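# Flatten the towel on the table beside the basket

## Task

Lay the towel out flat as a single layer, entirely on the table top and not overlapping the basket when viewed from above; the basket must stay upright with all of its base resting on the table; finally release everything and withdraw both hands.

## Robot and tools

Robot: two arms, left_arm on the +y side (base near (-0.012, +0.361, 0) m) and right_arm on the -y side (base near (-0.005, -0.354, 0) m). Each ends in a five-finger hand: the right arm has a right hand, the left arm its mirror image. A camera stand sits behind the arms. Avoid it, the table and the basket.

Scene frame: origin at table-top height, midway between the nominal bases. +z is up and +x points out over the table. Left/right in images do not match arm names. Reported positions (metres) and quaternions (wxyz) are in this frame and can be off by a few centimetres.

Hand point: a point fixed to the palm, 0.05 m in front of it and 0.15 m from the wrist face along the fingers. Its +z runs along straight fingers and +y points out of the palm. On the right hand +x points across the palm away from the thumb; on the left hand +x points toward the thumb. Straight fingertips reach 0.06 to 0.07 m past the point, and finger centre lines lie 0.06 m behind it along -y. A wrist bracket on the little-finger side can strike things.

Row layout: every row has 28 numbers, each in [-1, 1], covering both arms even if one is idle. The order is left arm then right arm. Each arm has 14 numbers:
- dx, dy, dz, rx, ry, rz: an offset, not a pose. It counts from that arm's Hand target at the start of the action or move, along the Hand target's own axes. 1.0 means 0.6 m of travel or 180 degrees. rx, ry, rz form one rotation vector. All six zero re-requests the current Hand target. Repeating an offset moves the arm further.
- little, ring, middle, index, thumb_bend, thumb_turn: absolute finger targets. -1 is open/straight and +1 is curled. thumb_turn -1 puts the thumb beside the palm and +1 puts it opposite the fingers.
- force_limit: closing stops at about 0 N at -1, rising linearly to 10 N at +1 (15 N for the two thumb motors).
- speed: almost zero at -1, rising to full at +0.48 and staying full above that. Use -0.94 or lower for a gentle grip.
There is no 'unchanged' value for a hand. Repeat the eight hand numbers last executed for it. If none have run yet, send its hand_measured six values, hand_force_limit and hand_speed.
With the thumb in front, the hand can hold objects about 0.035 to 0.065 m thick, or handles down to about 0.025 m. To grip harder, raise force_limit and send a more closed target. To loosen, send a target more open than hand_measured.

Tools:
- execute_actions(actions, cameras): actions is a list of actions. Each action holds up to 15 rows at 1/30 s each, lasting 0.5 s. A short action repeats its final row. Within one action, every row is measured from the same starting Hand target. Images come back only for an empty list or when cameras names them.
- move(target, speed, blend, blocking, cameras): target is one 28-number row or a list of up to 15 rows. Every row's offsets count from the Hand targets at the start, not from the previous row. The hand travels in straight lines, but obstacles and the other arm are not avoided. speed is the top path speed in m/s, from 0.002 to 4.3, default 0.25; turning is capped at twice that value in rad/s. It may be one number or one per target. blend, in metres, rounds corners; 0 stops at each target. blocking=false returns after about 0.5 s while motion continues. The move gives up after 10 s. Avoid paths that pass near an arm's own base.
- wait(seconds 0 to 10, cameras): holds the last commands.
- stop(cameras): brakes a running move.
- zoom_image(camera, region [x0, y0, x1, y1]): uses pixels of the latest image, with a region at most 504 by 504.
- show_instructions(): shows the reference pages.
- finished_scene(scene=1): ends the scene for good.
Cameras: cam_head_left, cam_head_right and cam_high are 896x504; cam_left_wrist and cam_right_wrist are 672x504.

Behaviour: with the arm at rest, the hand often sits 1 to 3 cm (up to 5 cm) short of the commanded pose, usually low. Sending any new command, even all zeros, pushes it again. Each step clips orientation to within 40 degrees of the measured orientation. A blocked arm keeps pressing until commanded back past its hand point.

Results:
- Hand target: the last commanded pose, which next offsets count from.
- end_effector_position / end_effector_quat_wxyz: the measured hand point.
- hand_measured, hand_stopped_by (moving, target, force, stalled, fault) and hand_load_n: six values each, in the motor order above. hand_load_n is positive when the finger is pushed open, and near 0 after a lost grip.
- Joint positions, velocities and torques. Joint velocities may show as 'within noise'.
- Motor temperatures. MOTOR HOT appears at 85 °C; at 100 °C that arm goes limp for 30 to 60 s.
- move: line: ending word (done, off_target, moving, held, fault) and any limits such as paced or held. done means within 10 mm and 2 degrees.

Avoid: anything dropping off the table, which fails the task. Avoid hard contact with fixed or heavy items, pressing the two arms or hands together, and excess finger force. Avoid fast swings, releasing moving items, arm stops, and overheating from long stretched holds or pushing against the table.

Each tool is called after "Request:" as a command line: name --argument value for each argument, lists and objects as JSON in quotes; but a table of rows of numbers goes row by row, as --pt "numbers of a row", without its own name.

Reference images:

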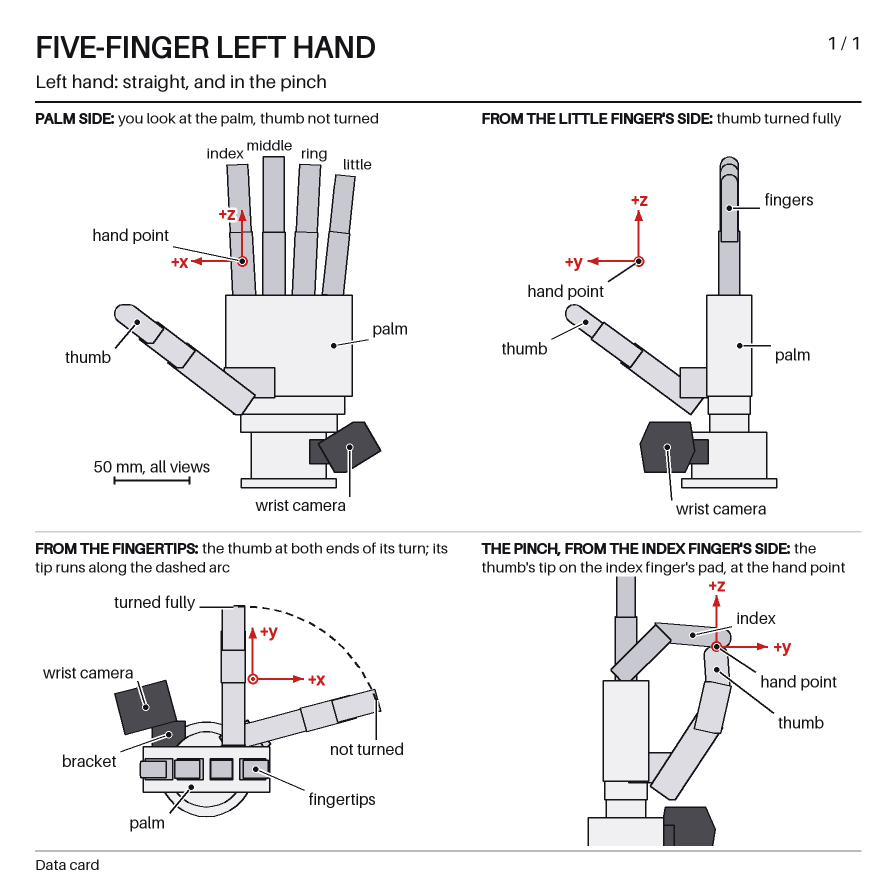

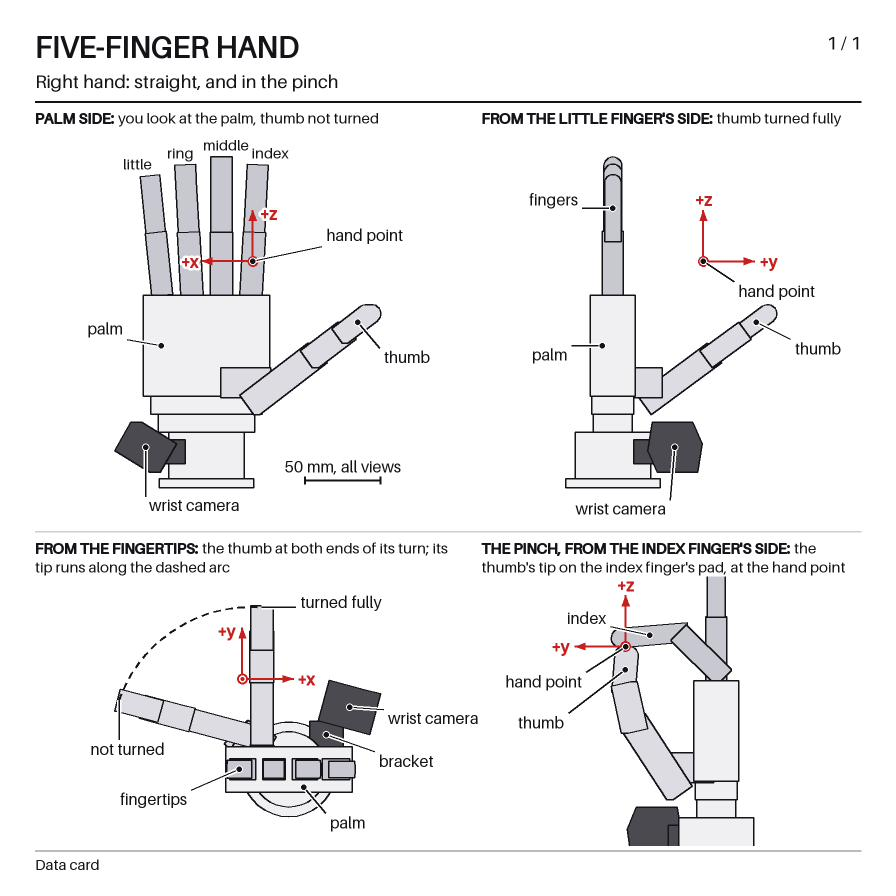

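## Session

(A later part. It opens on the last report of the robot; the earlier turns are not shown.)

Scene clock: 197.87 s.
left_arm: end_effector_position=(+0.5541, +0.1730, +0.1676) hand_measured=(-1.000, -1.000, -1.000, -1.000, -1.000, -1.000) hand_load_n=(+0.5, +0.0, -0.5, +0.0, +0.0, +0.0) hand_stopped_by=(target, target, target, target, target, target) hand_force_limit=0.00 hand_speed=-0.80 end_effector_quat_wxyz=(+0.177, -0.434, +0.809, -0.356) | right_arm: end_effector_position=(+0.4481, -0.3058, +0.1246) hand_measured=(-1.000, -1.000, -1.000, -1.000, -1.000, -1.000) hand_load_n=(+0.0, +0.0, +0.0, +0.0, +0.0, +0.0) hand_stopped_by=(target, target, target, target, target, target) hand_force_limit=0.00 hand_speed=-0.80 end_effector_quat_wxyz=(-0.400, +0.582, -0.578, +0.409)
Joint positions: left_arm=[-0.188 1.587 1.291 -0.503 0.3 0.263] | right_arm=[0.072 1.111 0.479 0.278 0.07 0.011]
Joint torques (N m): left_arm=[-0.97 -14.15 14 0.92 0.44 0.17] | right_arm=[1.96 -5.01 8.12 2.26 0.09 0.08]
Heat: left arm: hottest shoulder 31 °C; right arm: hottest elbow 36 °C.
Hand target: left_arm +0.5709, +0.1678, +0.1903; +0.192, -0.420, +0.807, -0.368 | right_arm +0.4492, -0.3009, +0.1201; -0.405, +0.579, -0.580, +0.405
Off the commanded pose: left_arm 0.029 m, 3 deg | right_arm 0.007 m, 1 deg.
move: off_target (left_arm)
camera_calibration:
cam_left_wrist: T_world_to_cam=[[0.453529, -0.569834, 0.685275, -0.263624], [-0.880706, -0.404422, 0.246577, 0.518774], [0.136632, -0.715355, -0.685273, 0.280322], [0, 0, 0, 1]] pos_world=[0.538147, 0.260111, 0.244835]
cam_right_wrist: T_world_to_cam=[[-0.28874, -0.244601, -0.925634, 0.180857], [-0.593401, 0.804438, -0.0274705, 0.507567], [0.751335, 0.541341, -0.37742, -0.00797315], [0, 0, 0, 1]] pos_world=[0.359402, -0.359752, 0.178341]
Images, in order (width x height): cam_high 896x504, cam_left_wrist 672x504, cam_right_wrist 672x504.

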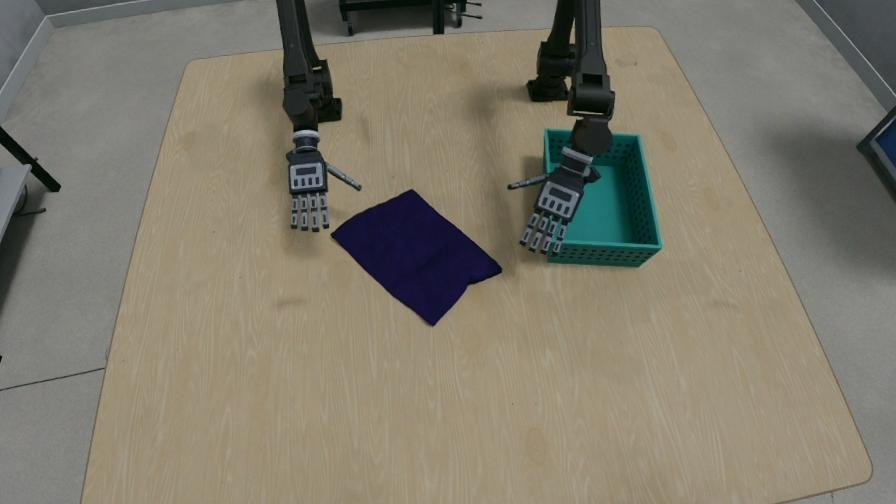

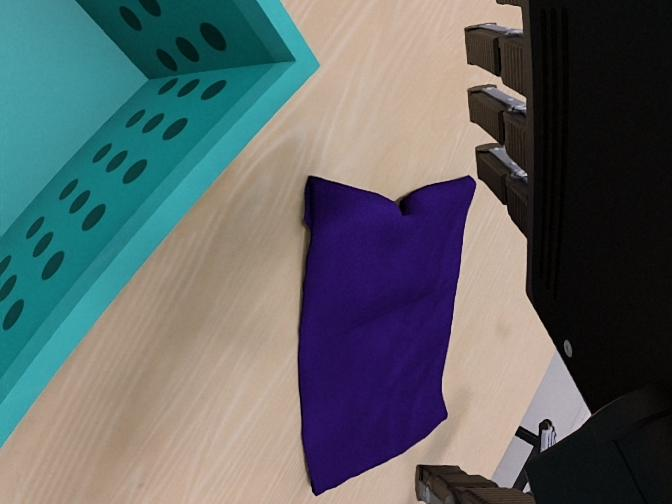

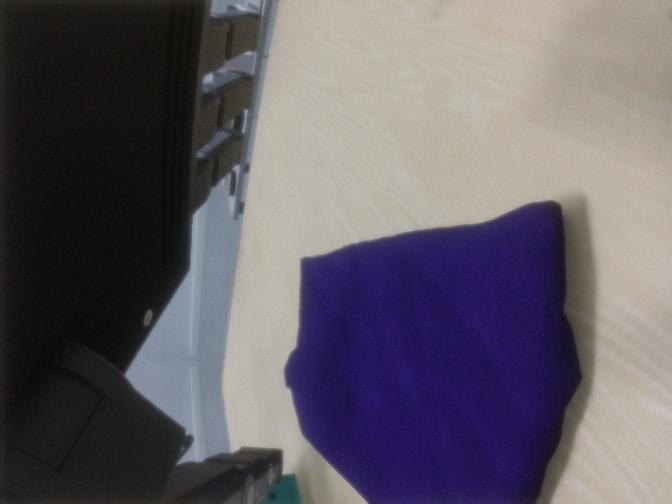

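Request:
move --target '[0,0,0,0,0,0,-1,-1,-1,-1,-1,-1,0,-0.8,-0.36,-0.077,0.4067,0,0,0,-1,-1,0,0,-0.2,1,0,0.2]' --speed 0.3 --cameras '["cam_left_wrist", "cam_high", "cam_head_left"]'

Scene clock: 273.17 s.
left_arm: end_effector_position=(+0.5541, +0.1731, +0.1676) hand_measured=(-1.000, -1.000, -1.000, -1.000, -1.000, -1.000) hand_load_n=(+0.0, +0.0, +0.0, +0.0, +0.0, -0.5) hand_stopped_by=(target, target, target, target, target, target) hand_force_limit=0.00 hand_speed=-0.80 end_effector_quat_wxyz=(+0.177, -0.434, +0.809, -0.356) | right_arm: end_effector_position=(+0.6813, -0.0934, +0.0779) hand_measured=(-1.000, -1.000, +0.000, +0.000, -0.200, +1.000) hand_load_n=(+0.0, +0.0, +0.0, +0.0, +0.0, +0.0) hand_stopped_by=(target, target, target, target, target, target) hand_force_limit=0.00 hand_speed=0.20 end_effector_quat_wxyz=(-0.400, +0.585, -0.576, +0.408)
Joint positions: left_arm=[-0.188 1.587 1.291 -0.503 0.3 0.263] | right_arm=[0.42 1.893 1.221 0.288 0.389 0.135]
Joint torques (N m): left_arm=[-0.85 -13.98 13.94 0.9 0.44 0.16] | right_arm=[1.32 -16.32 11.9 0.94 0.18 0.06]
Heat: left arm: hottest elbow 35 °C; right arm: hottest elbow 32 °C.
Hand target: left_arm +0.5709, +0.1678, +0.1903; +0.192, -0.420, +0.807, -0.368 | right_arm +0.6947, -0.0851, +0.0799; -0.405, +0.579, -0.580, +0.405
Off the commanded pose: left_arm 0.029 m, 3 deg | right_arm 0.016 m, 1 deg.
move: off_target (left_arm, right_arm)
camera_calibration:
cam_left_wrist: T_world_to_cam=[[0.453341, -0.570052, 0.685217, -0.263453], [-0.880818, -0.404268, 0.246428, 0.518831], [0.136534, -0.715268, -0.685383, 0.280379], [0, 0, 0, 1]] pos_world=[0.538148, 0.260111, 0.244835]
Images, in order (width x height): cam_head_left 896x504, cam_high 896x504, cam_left_wrist 672x504.

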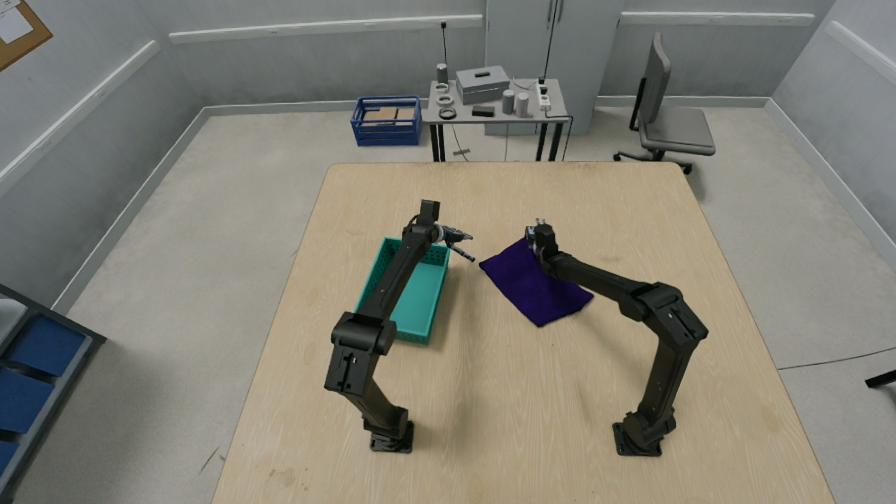

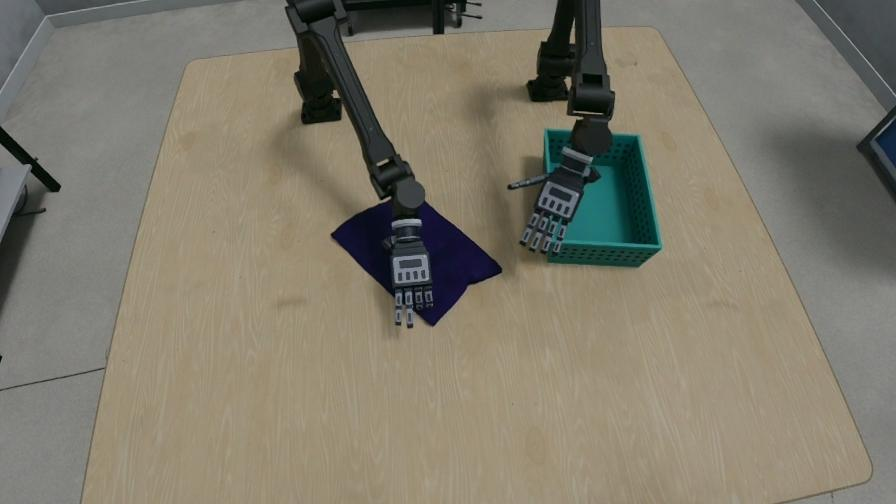

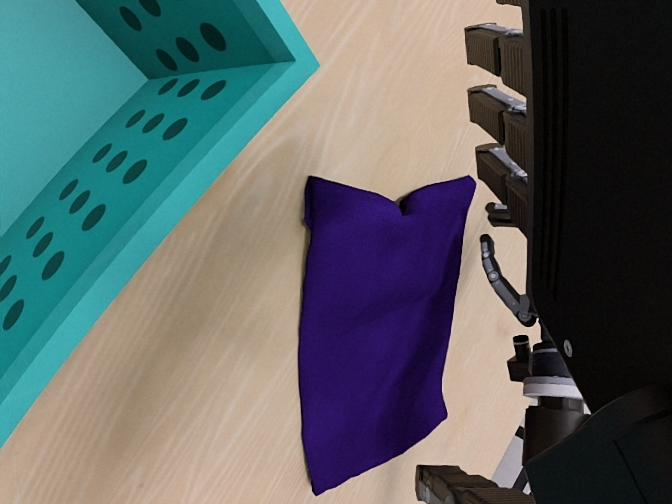

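Request:
zoom_image --camera "cam_high" --region '[370, 220, 490, 340]'

Request:
zoom_image --camera "cam_left_wrist" --region '[440, 160, 560, 280]'

Scaled by 4.200.

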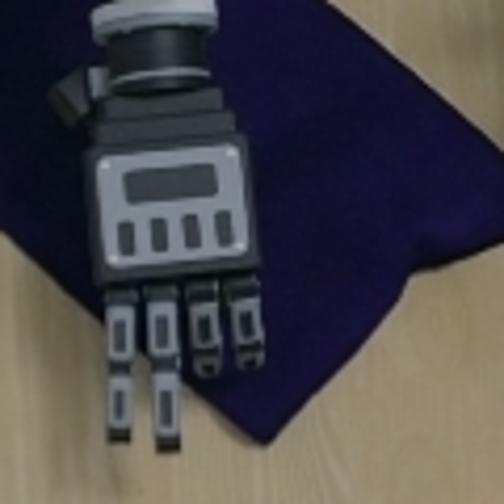

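Scaled by 4.200 from the camera's 672x504 image, which has a finer 960x720 frame.

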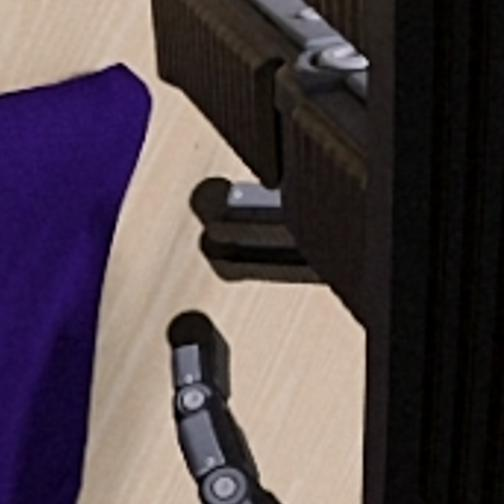

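Request:
move --target '[0,0,0,0,0,0,-1,-1,-1,-1,-1,-1,0,-0.8,-0.0517,0.065,0.0555,0,0,0,-1,-1,0,0,-0.2,1,0,0.2]' --speed 0.1 --cameras '["cam_left_wrist", "cam_high"]'

Request:
zoom_image --camera "cam_left_wrist" --region '[400, 130, 540, 270]'

Scene clock: 296.30 s.
left_arm: end_effector_position=(+0.5541, +0.1731, +0.1676) hand_measured=(-1.000, -1.000, -1.000, -1.000, -1.000, -1.000) hand_load_n=(+0.0, +0.0, +0.0, +0.0, +0.0, +0.0) hand_stopped_by=(target, target, target, target, target, target) hand_force_limit=0.00 hand_speed=-0.80 end_effector_quat_wxyz=(+0.177, -0.434, +0.809, -0.356) | right_arm: end_effector_position=(+0.7030, -0.0671, +0.0441) hand_measured=(-1.000, -1.000, +0.000, +0.000, -0.200, +1.000) hand_load_n=(+0.0, +0.0, -0.5, +0.0, +0.0, +0.0) hand_stopped_by=(target, target, target, target, target, target) hand_force_limit=0.00 hand_speed=0.20 end_effector_quat_wxyz=(-0.399, +0.582, -0.578, +0.410)
Joint positions: left_arm=[-0.188 1.587 1.291 -0.503 0.3 0.263] | right_arm=[0.447 2.012 1.307 0.316 0.423 0.149]
Joint torques (N m): left_arm=[-1.2 -14.15 13.94 0.9 0.44 0.16] | right_arm=[1.79 -15.44 11.06 1.92 0.09 0.05]
Heat: left arm: hottest elbow 36 °C; right arm: hottest elbow 33 °C.
Hand target: left_arm +0.5709, +0.1678, +0.1903; +0.192, -0.420, +0.807, -0.368 | right_arm +0.7125, -0.0542, +0.0316; -0.405, +0.579, -0.580, +0.405
Off the commanded pose: left_arm 0.029 m, 3 deg | right_arm 0.020 m, 1 deg.
move: off_target (left_arm, right_arm)
camera_calibration:
cam_left_wrist: T_world_to_cam=[[0.453341, -0.570052, 0.685217, -0.263453], [-0.880818, -0.404268, 0.246428, 0.518831], [0.136534, -0.715268, -0.685383, 0.280379], [0, 0, 0, 1]] pos_world=[0.538148, 0.260111, 0.244835]
Images, in order (width x height): cam_high 896x504, cam_left_wrist 672x504.

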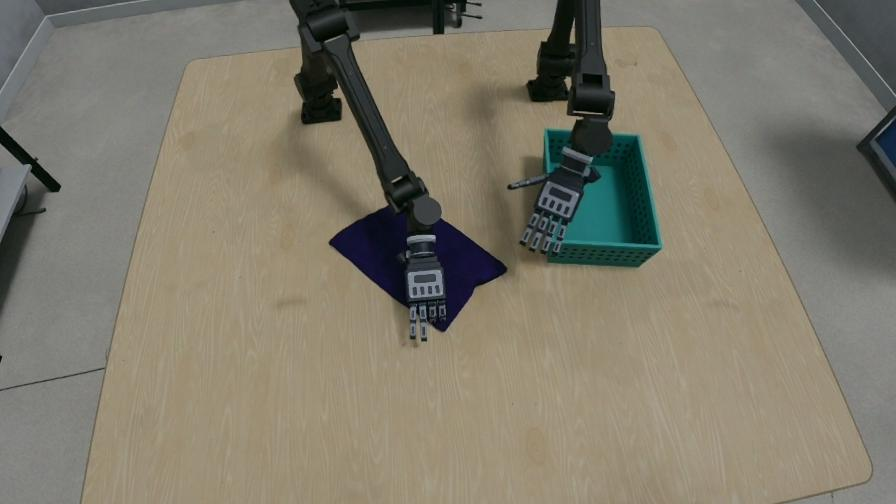

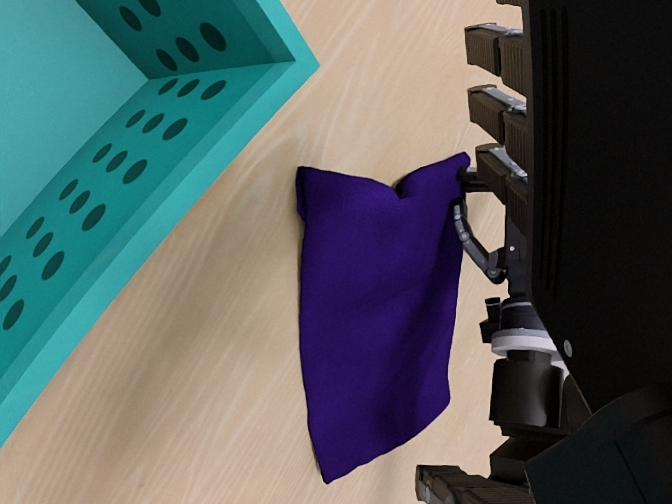

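Scaled by 3.600 from the camera's 672x504 image, which has a finer 960x720 frame.

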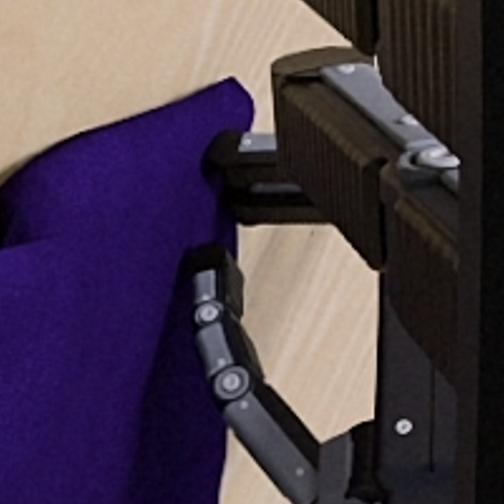

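Request:
execute_actions --actions '[[[0,0,0,0,0,0,-1,-1,-1,-1,-1,-1,0,-0.8,0,0,0,0,0,0,-1,-1,0.5,0.5,0.05,1,0,-0.5]],[[0,0,0,0,0,0,-1,-1,-1,-1,-1,-1,0,-0.8,0,0,0,0,0,0,-1,-1,0.5,0.5,0.05,1,0,-0.5]]]' --cameras '["cam_left_wrist"]'

Request:
zoom_image --camera "cam_left_wrist" --region '[400, 130, 540, 270]'

Scene clock: 305.07 s.
left_arm: end_effector_position=(+0.5541, +0.1731, +0.1676) hand_measured=(-1.000, -1.000, -1.000, -1.000, -1.000, -1.000) hand_load_n=(+0.0, +0.0, +0.0, +0.0, +0.0, +0.0) hand_stopped_by=(target, target, target, target, target, target) hand_force_limit=0.00 hand_speed=-0.80 end_effector_quat_wxyz=(+0.177, -0.434, +0.809, -0.356) | right_arm: end_effector_position=(+0.7037, -0.0668, +0.0420) hand_measured=(-1.000, -1.000, +0.254, +0.266, -0.068, +1.000) hand_load_n=(+0.0, +0.0, +11.0, +5.0, +7.0, -2.5) hand_stopped_by=(target, target, force, force, force, target) hand_force_limit=0.00 hand_speed=-0.50 end_effector_quat_wxyz=(-0.398, +0.582, -0.579, +0.410)
Joint positions: left_arm=[-0.188 1.587 1.291 -0.503 0.3 0.263] | right_arm=[0.447 2.017 1.31 0.317 0.423 0.151]
Joint torques (N m): left_arm=[-1.08 -14.21 13.97 0.92 0.46 0.17] | right_arm=[2.43 -16.32 10.81 1.96 0.14 0.1]
Heat: left arm: hottest elbow 36 °C; right arm: hottest elbow 34 °C.
Hand target: left_arm +0.5709, +0.1678, +0.1903; +0.192, -0.420, +0.807, -0.368 | right_arm +0.7125, -0.0542, +0.0317; -0.405, +0.579, -0.580, +0.405
Off the commanded pose: left_arm 0.029 m, 3 deg | right_arm 0.018 m, 1 deg.
Step readings (end_effector_position of left_arm | right_arm):
0: (+0.5541, +0.1731, +0.1676) | (+0.7032, -0.0671, +0.0443)
1: (+0.5541, +0.1731, +0.1676) | (+0.7032, -0.0671, +0.0443)
2: (+0.5541, +0.1731, +0.1676) | (+0.7032, -0.0671, +0.0443)
4: (+0.5541, +0.1731, +0.1676) | (+0.7034, -0.0669, +0.0443)
8: (+0.5541, +0.1731, +0.1676) | (+0.7034, -0.0669, +0.0421)
15: (+0.5541, +0.1731, +0.1676) | (+0.7037, -0.0668, +0.0420)
16: (+0.5541, +0.1731, +0.1676) | (+0.7037, -0.0668, +0.0420)
17: (+0.5541, +0.1731, +0.1676) | (+0.7037, -0.0668, +0.0420)
19: (+0.5541, +0.1731, +0.1676) | (+0.7037, -0.0668, +0.0420)
23: (+0.5541, +0.1731, +0.1676) | (+0.7037, -0.0668, +0.0420)
30: (+0.5541, +0.1731, +0.1676) | (+0.7037, -0.0668, +0.0420)
camera_calibration:
cam_left_wrist: T_world_to_cam=[[0.453341, -0.570052, 0.685217, -0.263453], [-0.880818, -0.404268, 0.246428, 0.518831], [0.136534, -0.715268, -0.685383, 0.280379], [0, 0, 0, 1]] pos_world=[0.538148, 0.260111, 0.244835]
Images, in order (width x height): cam_left_wrist 672x504.

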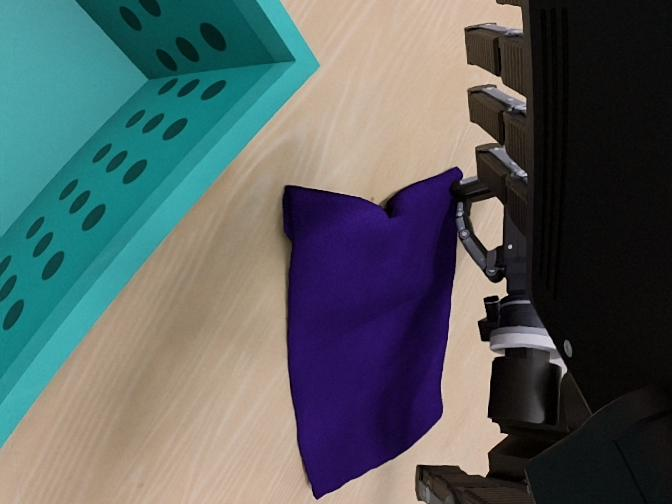

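Scaled by 3.600 from the camera's 672x504 image, which has a finer 960x720 frame.

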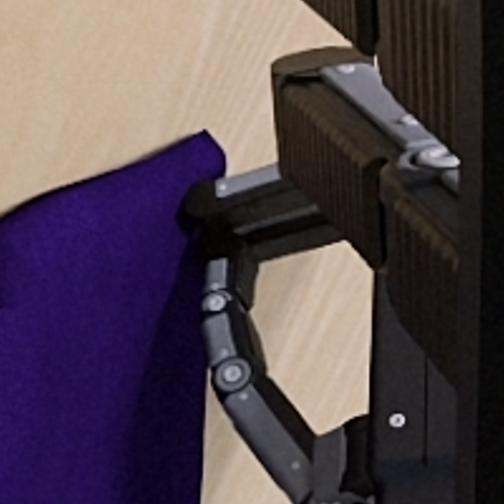

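Request:
move --target '[0,0,0,0,0,0,-1,-1,-1,-1,-1,-1,0,-0.8,0,-0.1567,-0.057,0,0,0,-1,-1,0.5,0.5,0.05,1,0,-0.5]' --speed 0.1 --cameras '["cam_left_wrist", "cam_high"]'

Request:
zoom_image --camera "cam_left_wrist" --region '[400, 130, 540, 270]'

Scene clock: 310.97 s.
left_arm: end_effector_position=(+0.5541, +0.1731, +0.1676) hand_measured=(-1.000, -1.000, -1.000, -1.000, -1.000, -1.000) hand_load_n=(+0.0, +0.0, +0.0, +0.0, +0.0, +0.0) hand_stopped_by=(target, target, target, target, target, target) hand_force_limit=0.00 hand_speed=-0.80 end_effector_quat_wxyz=(+0.177, -0.434, +0.809, -0.356) | right_arm: end_effector_position=(+0.7017, -0.0677, +0.1022) hand_measured=(-1.000, -1.000, +0.254, +0.266, -0.068, +1.000) hand_load_n=(+0.0, +0.0, +11.5, +5.0, +7.0, -2.5) hand_stopped_by=(target, target, force, force, force, target) hand_force_limit=0.00 hand_speed=-0.50 end_effector_quat_wxyz=(-0.384, +0.592, -0.582, +0.404)
Joint positions: left_arm=[-0.188 1.587 1.291 -0.503 0.3 0.263] | right_arm=[0.447 1.92 1.368 0.124 0.423 0.151]
Joint torques (N m): left_arm=[-0.97 -14.15 13.96 0.99 0.46 0.16] | right_arm=[2.02 -19.25 12.36 0.88 0.09 0.09]
Heat: left arm: hottest elbow 36 °C; right arm: hottest elbow 34 °C.
Hand target: left_arm +0.5709, +0.1678, +0.1903; +0.192, -0.420, +0.807, -0.368 | right_arm +0.7127, -0.0542, +0.1317; -0.405, +0.579, -0.580, +0.405
Off the commanded pose: left_arm 0.029 m, 3 deg | right_arm 0.034 m, 3 deg.
move: off_target (left_arm, right_arm)
camera_calibration:
cam_left_wrist: T_world_to_cam=[[0.453341, -0.570052, 0.685217, -0.263453], [-0.880818, -0.404268, 0.246428, 0.518831], [0.136534, -0.715268, -0.685383, 0.280379], [0, 0, 0, 1]] pos_world=[0.538148, 0.260111, 0.244835]
Images, in order (width x height): cam_high 896x504, cam_left_wrist 672x504.

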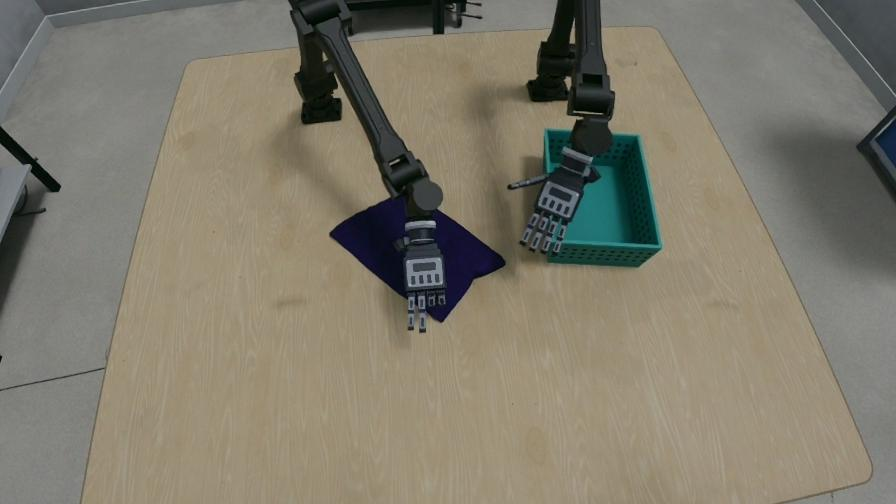

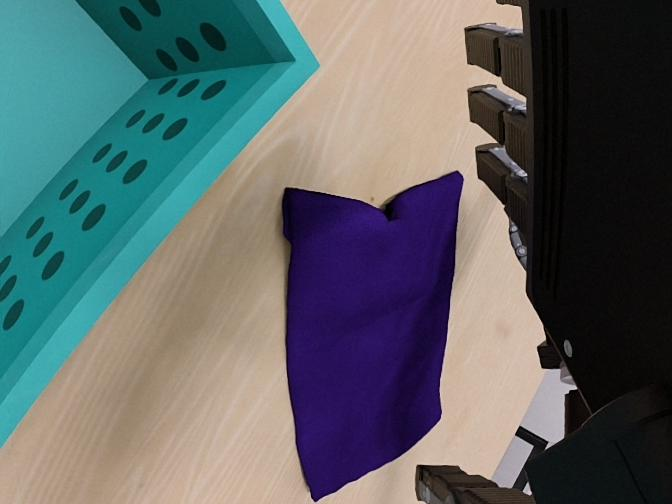

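Scaled by 3.600 from the camera's 672x504 image, which has a finer 960x720 frame.

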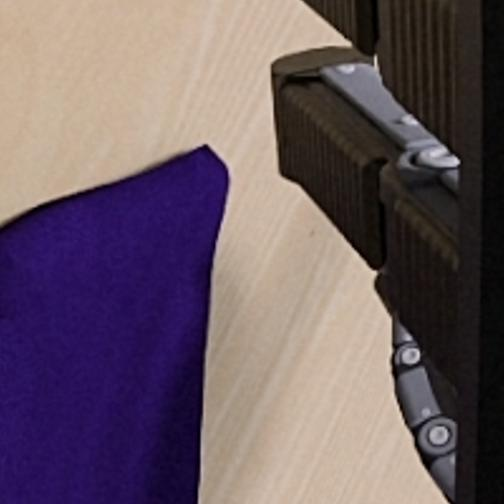

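Request:
move --pt "0 0 0 0 0 0 -1 -1 -1 -1 -1 -1 0 -0.8 -0.0353 0.1117 0.0181 0 0 0 -1 -1 -0.1 -0.1 -0.4 1 0 0.2" --pt "0 0 0 0 0 0 -1 -1 -1 -1 -1 -1 0 -0.8 -0.0353 0.19 0.0467 0 0 0 -1 -1 -0.1 -0.1 -0.4 1 0 0.2" --speed 0.08 --cameras '["cam_left_wrist", "cam_high"]'

Request:
zoom_image --camera "cam_left_wrist" --region '[400, 130, 540, 270]'

Scene clock: 329.73 s.
left_arm: end_effector_position=(+0.5541, +0.1731, +0.1676) hand_measured=(-1.000, -1.000, -1.000, -1.000, -1.000, -1.000) hand_load_n=(+0.0, +0.0, +0.0, +0.0, +0.0, -0.5) hand_stopped_by=(target, target, target, target, target, target) hand_force_limit=0.00 hand_speed=-0.80 end_effector_quat_wxyz=(+0.177, -0.434, +0.809, -0.356) | right_arm: end_effector_position=(+0.7042, -0.0378, +0.0460) hand_measured=(-1.000, -1.000, -0.100, -0.100, -0.400, +1.000) hand_load_n=(+0.0, +0.0, +0.0, +0.0, -0.5, -0.5) hand_stopped_by=(target, target, target, target, target, target) hand_force_limit=0.00 hand_speed=0.20 end_effector_quat_wxyz=(-0.413, +0.572, -0.576, +0.413)
Joint positions: left_arm=[-0.188 1.587 1.291 -0.503 0.3 0.263] | right_arm=[0.489 2.039 1.337 0.339 0.459 0.169]
Joint torques (N m): left_arm=[-0.91 -14.21 13.98 0.92 0.45 0.17] | right_arm=[2.37 -16.26 7.56 2.24 0.15 0.08]
Heat: left arm: hottest elbow 37 °C; right arm: hottest elbow 37 °C.
Hand target: left_arm +0.5709, +0.1678, +0.1903; +0.192, -0.420, +0.807, -0.368 | right_arm +0.6997, -0.0328, +0.0150; -0.405, +0.579, -0.580, +0.405
Off the commanded pose: left_arm 0.029 m, 3 deg | right_arm 0.032 m, 2 deg.
move: off_target (left_arm, right_arm)
camera_calibration:
cam_left_wrist: T_world_to_cam=[[0.453341, -0.570052, 0.685217, -0.263453], [-0.880818, -0.404268, 0.246428, 0.518831], [0.136534, -0.715268, -0.685383, 0.280379], [0, 0, 0, 1]] pos_world=[0.538148, 0.260111, 0.244835]
Images, in order (width x height): cam_high 896x504, cam_left_wrist 672x504.

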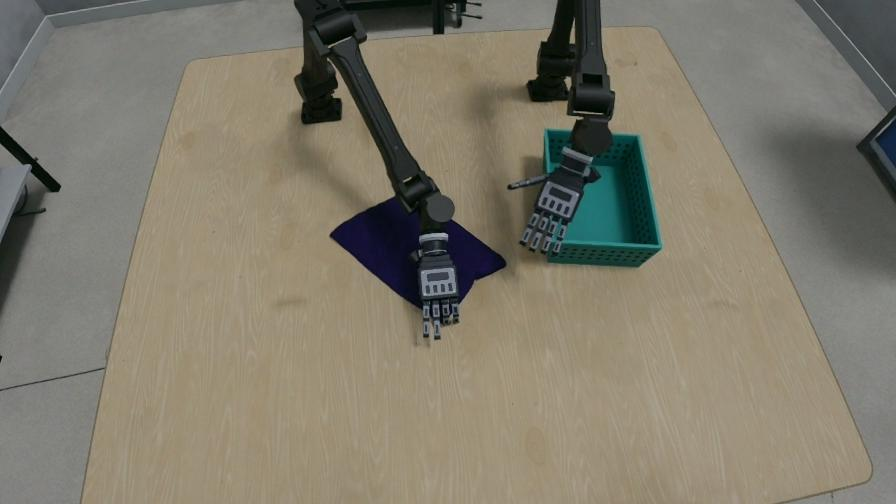

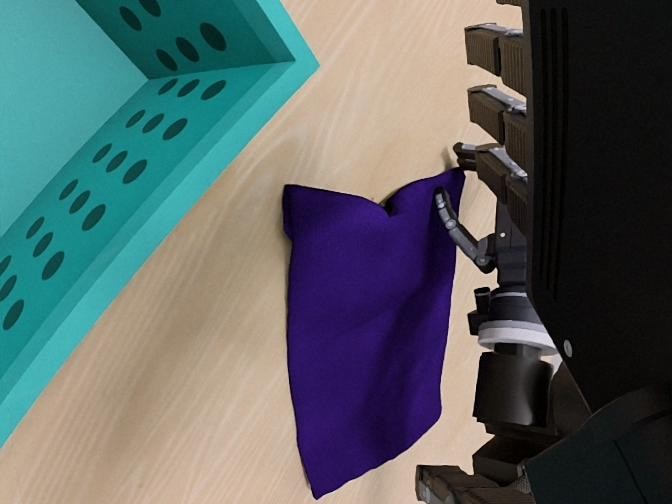

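Scaled by 3.600 from the camera's 672x504 image, which has a finer 960x720 frame.

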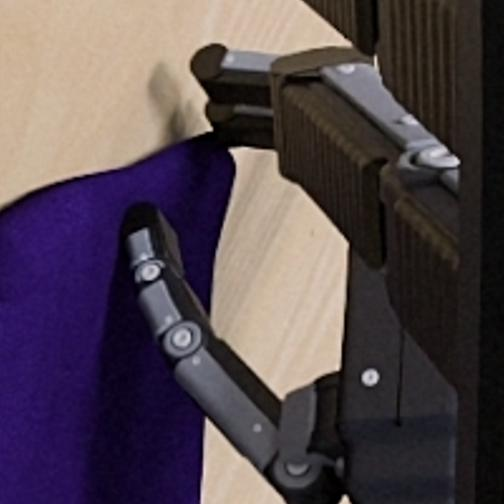

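Request:
execute_actions --actions '[[[0,0,0,0,0,0,-1,-1,-1,-1,-1,-1,0,-0.8,0,0,0,0,0,0,-1,-1,0.05,0.05,-0.25,1,0,-0.4]]]' --cameras '["cam_left_wrist"]'

Request:
zoom_image --camera "cam_left_wrist" --region '[400, 130, 540, 270]'

Scene clock: 344.23 s.
left_arm: end_effector_position=(+0.5541, +0.1731, +0.1676) hand_measured=(-1.000, -1.000, -1.000, -1.000, -1.000, -1.000) hand_load_n=(+0.0, +0.0, -0.5, +0.0, +0.0, +0.0) hand_stopped_by=(target, target, target, target, target, target) hand_force_limit=0.00 hand_speed=-0.80 end_effector_quat_wxyz=(+0.177, -0.434, +0.809, -0.356) | right_arm: end_effector_position=(+0.7041, -0.0378, +0.0426) hand_measured=(-1.000, -1.000, +0.050, +0.050, -0.250, +1.000) hand_load_n=(+0.0, +0.0, +0.0, +0.0, +0.5, +0.0) hand_stopped_by=(target, target, target, target, target, target) hand_force_limit=0.00 hand_speed=-0.40 end_effector_quat_wxyz=(-0.412, +0.573, -0.576, +0.413)
Joint positions: left_arm=[-0.188 1.587 1.291 -0.503 0.3 0.263] | right_arm=[0.489 2.044 1.337 0.342 0.459 0.169]
Joint torques (N m): left_arm=[-1.03 -14.15 13.97 0.92 0.45 0.17] | right_arm=[1.79 -17.08 7.43 1.94 0.13 -0.02]
Heat: left arm: hottest elbow 37 °C; right arm: hottest elbow 35 °C.
Hand target: left_arm +0.5709, +0.1678, +0.1903; +0.192, -0.420, +0.807, -0.368 | right_arm +0.6997, -0.0328, +0.0150; -0.405, +0.579, -0.580, +0.405
Off the commanded pose: left_arm 0.029 m, 3 deg | right_arm 0.028 m, 1 deg.
Step readings (end_effector_position of left_arm | right_arm):
0: (+0.5541, +0.1731, +0.1676) | (+0.7042, -0.0378, +0.0458)
1: (+0.5541, +0.1731, +0.1676) | (+0.7042, -0.0378, +0.0458)
2: (+0.5541, +0.1731, +0.1676) | (+0.7042, -0.0378, +0.0458)
4: (+0.5541, +0.1731, +0.1676) | (+0.7042, -0.0378, +0.0455)
8: (+0.5541, +0.1731, +0.1676) | (+0.7041, -0.0378, +0.0426)
15: (+0.5541, +0.1731, +0.1676) | (+0.7041, -0.0378, +0.0426)
camera_calibration:
cam_left_wrist: T_world_to_cam=[[0.453341, -0.570052, 0.685217, -0.263453], [-0.880818, -0.404268, 0.246428, 0.518831], [0.136534, -0.715268, -0.685383, 0.280379], [0, 0, 0, 1]] pos_world=[0.538148, 0.260111, 0.244835]
Images, in order (width x height): cam_left_wrist 672x504.

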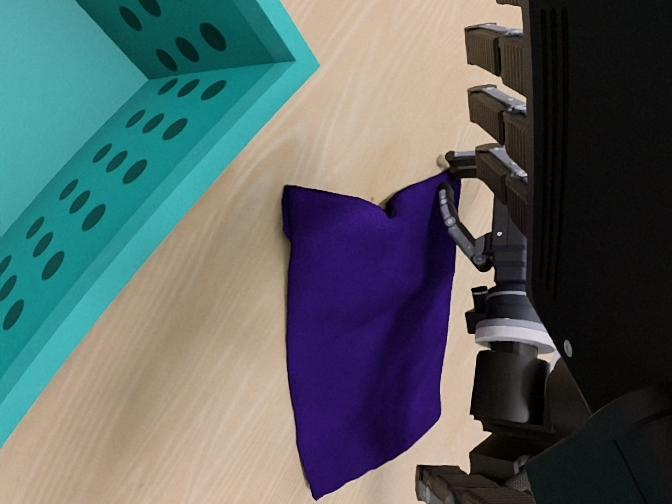

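Scaled by 3.600 from the camera's 672x504 image, which has a finer 960x720 frame.

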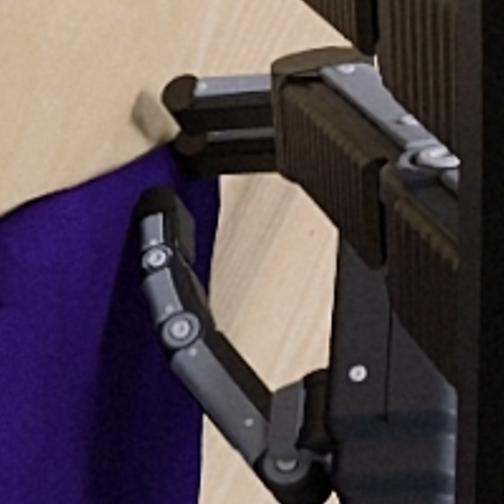

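Request:
execute_actions --actions '[[[0,0,0,0,0,0,-1,-1,-1,-1,-1,-1,0,-0.8,0,0,0,0,0,0,-1,-1,0.5,0.5,-0.2,1,0.2,-0.8]],[[0,0,0,0,0,0,-1,-1,-1,-1,-1,-1,0,-0.8,0,0,0,0,0,0,-1,-1,0.5,0.5,-0.2,1,0.2,-0.8]],[[0,0,0,0,0,0,-1,-1,-1,-1,-1,-1,0,-0.8,0,0,0,0,0,0,-1,-1,0.5,0.5,-0.2,1,0.2,-0.8]]]' --cameras '["cam_left_wrist"]'

Request:
zoom_image --camera "cam_left_wrist" --region '[400, 130, 540, 270]'

Scene clock: 352.77 s.
left_arm: end_effector_position=(+0.5541, +0.1731, +0.1676) hand_measured=(-1.000, -1.000, -1.000, -1.000, -1.000, -1.000) hand_load_n=(+0.0, +0.0, +0.0, +0.0, +0.0, +0.0) hand_stopped_by=(target, target, target, target, target, target) hand_force_limit=0.00 hand_speed=-0.80 end_effector_quat_wxyz=(+0.177, -0.434, +0.809, -0.356) | right_arm: end_effector_position=(+0.7039, -0.0379, +0.0406) hand_measured=(-1.000, -1.000, +0.266, +0.324, -0.200, +1.000) hand_load_n=(+0.0, +0.0, +9.0, +6.5, +2.0, -3.0) hand_stopped_by=(target, target, force, force, target, target) hand_force_limit=0.20 hand_speed=-0.80 end_effector_quat_wxyz=(-0.411, +0.574, -0.576, +0.412)
Joint positions: left_arm=[-0.188 1.587 1.291 -0.503 0.3 0.263] | right_arm=[0.489 2.047 1.337 0.342 0.459 0.169]
Joint torques (N m): left_arm=[-1.08 -14.21 14 0.94 0.44 0.16] | right_arm=[2.32 -17.14 7.73 1.92 0.13 0.02]
Heat: left arm: hottest elbow 37 °C; right arm: hottest elbow 34 °C.
Hand target: left_arm +0.5709, +0.1678, +0.1903; +0.192, -0.420, +0.807, -0.368 | right_arm +0.6997, -0.0328, +0.0150; -0.405, +0.579, -0.580, +0.405
Off the commanded pose: left_arm 0.029 m, 3 deg | right_arm 0.026 m, 1 deg.
Step readings (end_effector_position of left_arm | right_arm):
0: (+0.5541, +0.1731, +0.1676) | (+0.7041, -0.0378, +0.0426)
1: (+0.5541, +0.1731, +0.1676) | (+0.7041, -0.0378, +0.0426)
2: (+0.5541, +0.1731, +0.1676) | (+0.7041, -0.0378, +0.0426)
4: (+0.5541, +0.1731, +0.1676) | (+0.7041, -0.0378, +0.0426)
8: (+0.5541, +0.1731, +0.1676) | (+0.7041, -0.0378, +0.0426)
15: (+0.5541, +0.1731, +0.1676) | (+0.7039, -0.0379, +0.0406)
16: (+0.5541, +0.1731, +0.1676) | (+0.7039, -0.0379, +0.0406)
17: (+0.5541, +0.1731, +0.1676) | (+0.7039, -0.0379, +0.0406)
19: (+0.5541, +0.1731, +0.1676) | (+0.7039, -0.0379, +0.0406)
23: (+0.5541, +0.1731, +0.1676) | (+0.7039, -0.0379, +0.0406)
30: (+0.5541, +0.1731, +0.1676) | (+0.7039, -0.0379, +0.0406)
31: (+0.5541, +0.1731, +0.1676) | (+0.7039, -0.0379, +0.0406)
32: (+0.5541, +0.1731, +0.1676) | (+0.7039, -0.0379, +0.0406)
34: (+0.5541, +0.1731, +0.1676) | (+0.7039, -0.0379, +0.0406)
38: (+0.5541, +0.1731, +0.1676) | (+0.7039, -0.0379, +0.0406)
45: (+0.5541, +0.1731, +0.1676) | (+0.7039, -0.0379, +0.0406)
camera_calibration:
cam_left_wrist: T_world_to_cam=[[0.453341, -0.570052, 0.685217, -0.263453], [-0.880818, -0.404268, 0.246428, 0.518831], [0.136534, -0.715268, -0.685383, 0.280379], [0, 0, 0, 1]] pos_world=[0.538148, 0.260111, 0.244835]
Images, in order (width x height): cam_left_wrist 672x504.

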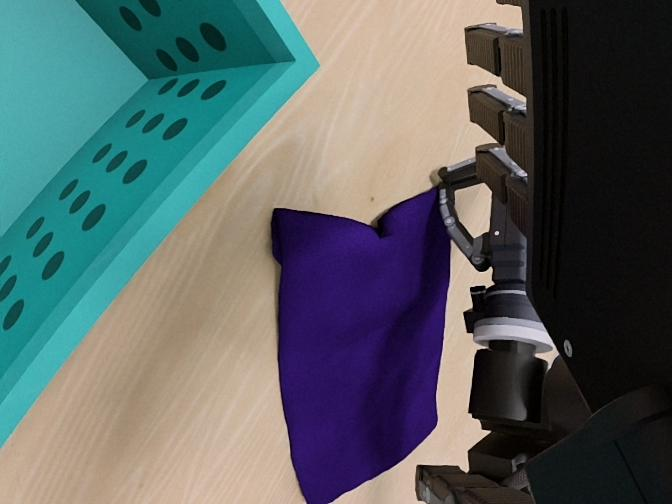

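Scaled by 3.600 from the camera's 672x504 image, which has a finer 960x720 frame.

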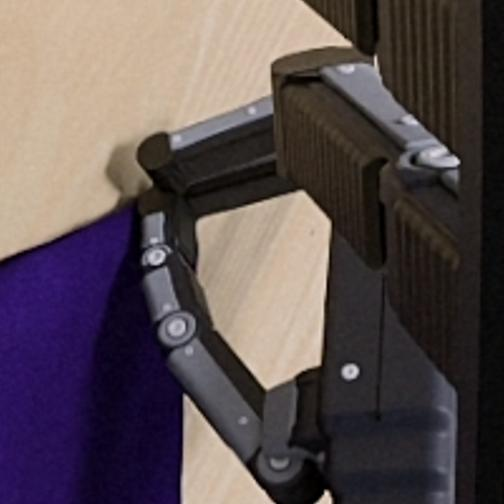

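Request:
move --target '[0,0,0,0,0,0,-1,-1,-1,-1,-1,-1,0,-0.8,0,-0.12,-0.044,0,0,0,-1,-1,0.5,0.5,-0.2,1,0.2,-0.8]' --speed 0.15 --cameras '["cam_left_wrist", "cam_high"]'

Scene clock: 358.53 s.
left_arm: end_effector_position=(+0.5541, +0.1731, +0.1676) hand_measured=(-1.000, -1.000, -1.000, -1.000, -1.000, -1.000) hand_load_n=(+0.0, +0.0, +0.0, +0.0, +0.0, +0.0) hand_stopped_by=(target, target, target, target, target, target) hand_force_limit=0.00 hand_speed=-0.80 end_effector_quat_wxyz=(+0.177, -0.434, +0.809, -0.356) | right_arm: end_effector_position=(+0.6907, -0.0449, +0.0653) hand_measured=(-1.000, -1.000, +0.266, +0.324, -0.200, +1.000) hand_load_n=(+0.0, +0.0, +9.0, +6.5, +1.5, -3.0) hand_stopped_by=(target, target, force, force, target, target) hand_force_limit=0.20 hand_speed=-0.80 end_effector_quat_wxyz=(-0.387, +0.591, -0.581, +0.405)
Joint positions: left_arm=[-0.188 1.587 1.291 -0.503 0.3 0.263] | right_arm=[0.489 1.974 1.337 0.207 0.459 0.169]
Joint torques (N m): left_arm=[-0.91 -13.98 13.98 0.92 0.44 0.15] | right_arm=[2.32 -20.37 11.19 0.76 0.11 0.08]
Heat: left arm: hottest elbow 37 °C; right arm: hottest elbow 33 °C.
Hand target: left_arm +0.5709, +0.1678, +0.1903; +0.192, -0.420, +0.807, -0.368 | right_arm +0.6997, -0.0328, +0.0918; -0.405, +0.579, -0.580, +0.405
Off the commanded pose: left_arm 0.029 m, 3 deg | right_arm 0.030 m, 2 deg.
move: off_target (left_arm, right_arm)
camera_calibration:
cam_left_wrist: T_world_to_cam=[[0.453341, -0.570052, 0.685217, -0.263453], [-0.880818, -0.404268, 0.246428, 0.518831], [0.136534, -0.715268, -0.685383, 0.280379], [0, 0, 0, 1]] pos_world=[0.538148, 0.260111, 0.244835]
Images, in order (width x height): cam_high 896x504, cam_left_wrist 672x504.

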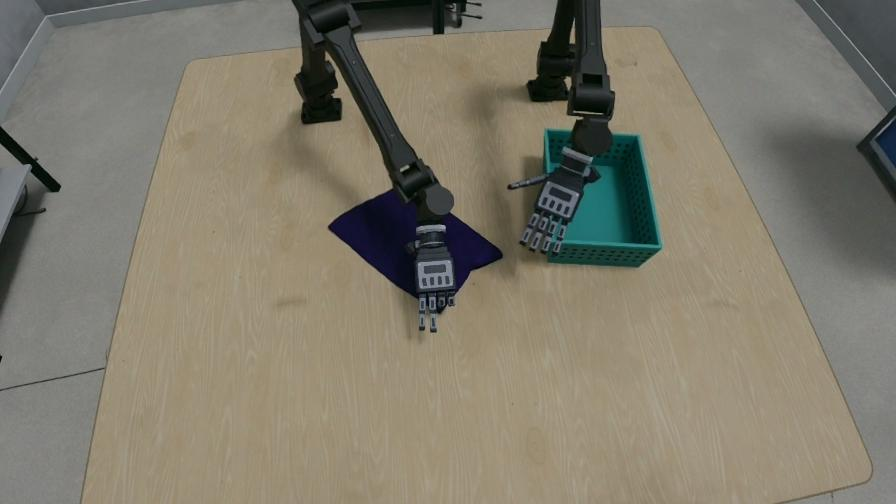

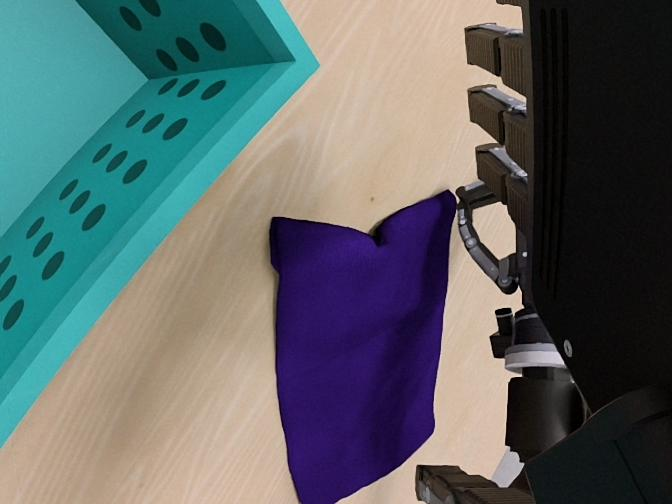

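Request:
move --pt "0 0 0 0 0 0 -1 -1 -1 -1 -1 -1 0 -0.8 0.0203 0.0677 -0.0795 0.033 0 0 -1 -1 -0.05 -0.05 -0.25 1 0 0.2" --pt "0 0 0 0 0 0 -1 -1 -1 -1 -1 -1 0 -0.8 0.0203 0.1648 -0.0442 0.033 0 0 -1 -1 -0.05 -0.05 -0.25 1 0 0.2" --speed 0.08 --cameras '["cam_left_wrist", "cam_high"]'

Request:
zoom_image --camera "cam_left_wrist" --region '[380, 150, 540, 310]'

Scene clock: 375.57 s.
left_arm: end_effector_position=(+0.5541, +0.1731, +0.1676) hand_measured=(-1.000, -1.000, -1.000, -1.000, -1.000, -1.000) hand_load_n=(+0.0, +0.0, +0.0, +0.0, +0.0, +0.0) hand_stopped_by=(target, target, target, target, target, target) hand_force_limit=0.00 hand_speed=-0.80 end_effector_quat_wxyz=(+0.177, -0.434, +0.809, -0.356) | right_arm: end_effector_position=(+0.6476, -0.0470, +0.0397) hand_measured=(-1.000, -1.000, -0.050, -0.050, -0.250, +1.000) hand_load_n=(+0.0, +0.0, +0.0, +0.0, +0.0, +0.0) hand_stopped_by=(target, target, target, target, target, target) hand_force_limit=0.00 hand_speed=0.20 end_effector_quat_wxyz=(-0.451, +0.539, -0.562, +0.437)
Joint positions: left_arm=[-0.188 1.587 1.291 -0.503 0.3 0.263] | right_arm=[0.529 1.977 1.096 0.634 0.516 0.16]
Joint torques (N m): left_arm=[-0.85 -14.15 13.93 0.85 0.45 0.16] | right_arm=[1.9 -13.57 6.39 1.77 0.05 -0.26]
Heat: left arm: hottest elbow 38 °C; right arm: hottest elbow 33 °C.
Hand target: left_arm +0.5709, +0.1678, +0.1903; +0.192, -0.420, +0.807, -0.368 | right_arm +0.6410, -0.0451, +0.0080; -0.434, +0.557, -0.558, +0.435
Off the commanded pose: left_arm 0.029 m, 3 deg | right_arm 0.032 m, 3 deg.
move: off_target (left_arm, right_arm)
camera_calibration:
cam_left_wrist: T_world_to_cam=[[0.453341, -0.570052, 0.685217, -0.263453], [-0.880818, -0.404268, 0.246428, 0.518831], [0.136534, -0.715268, -0.685383, 0.280379], [0, 0, 0, 1]] pos_world=[0.538148, 0.260111, 0.244835]
Images, in order (width x height): cam_high 896x504, cam_left_wrist 672x504.

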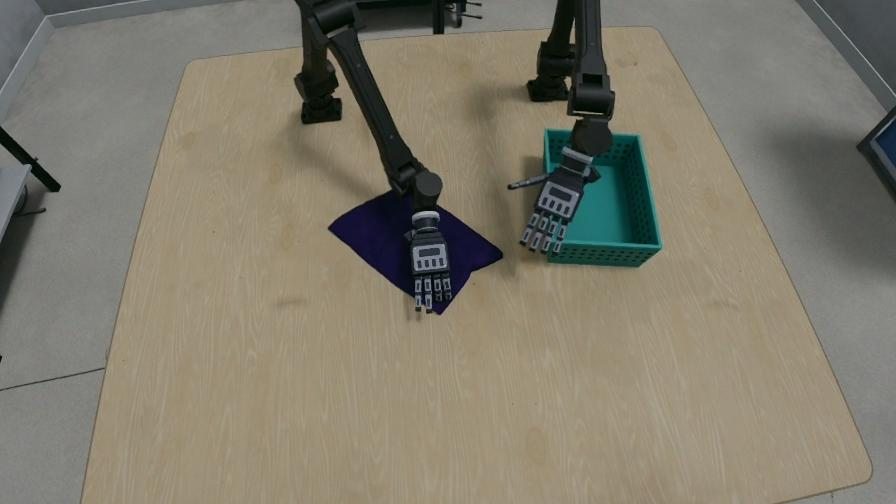

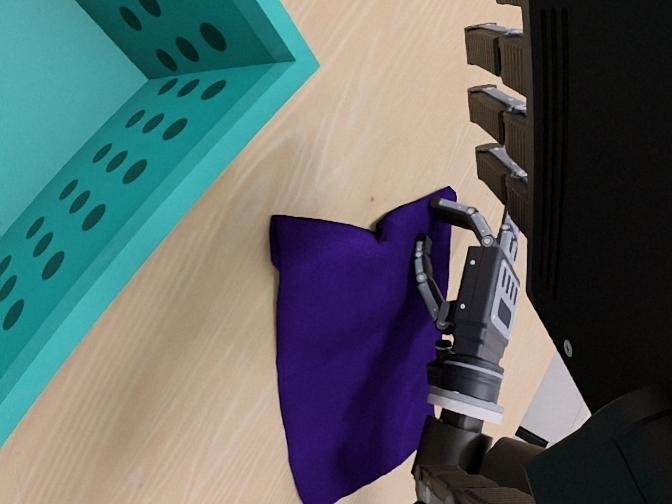

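Scaled by 3.150 from the camera's 672x504 image, which has a finer 960x720 frame.

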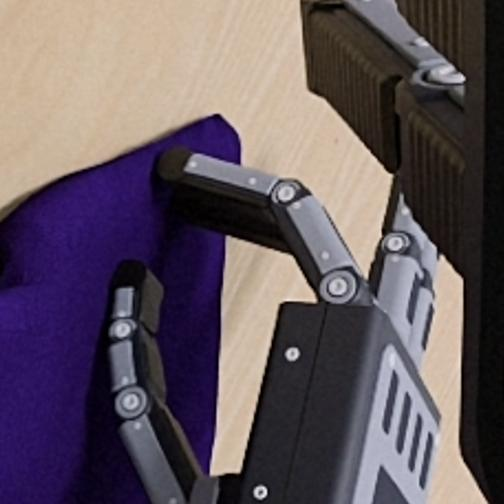

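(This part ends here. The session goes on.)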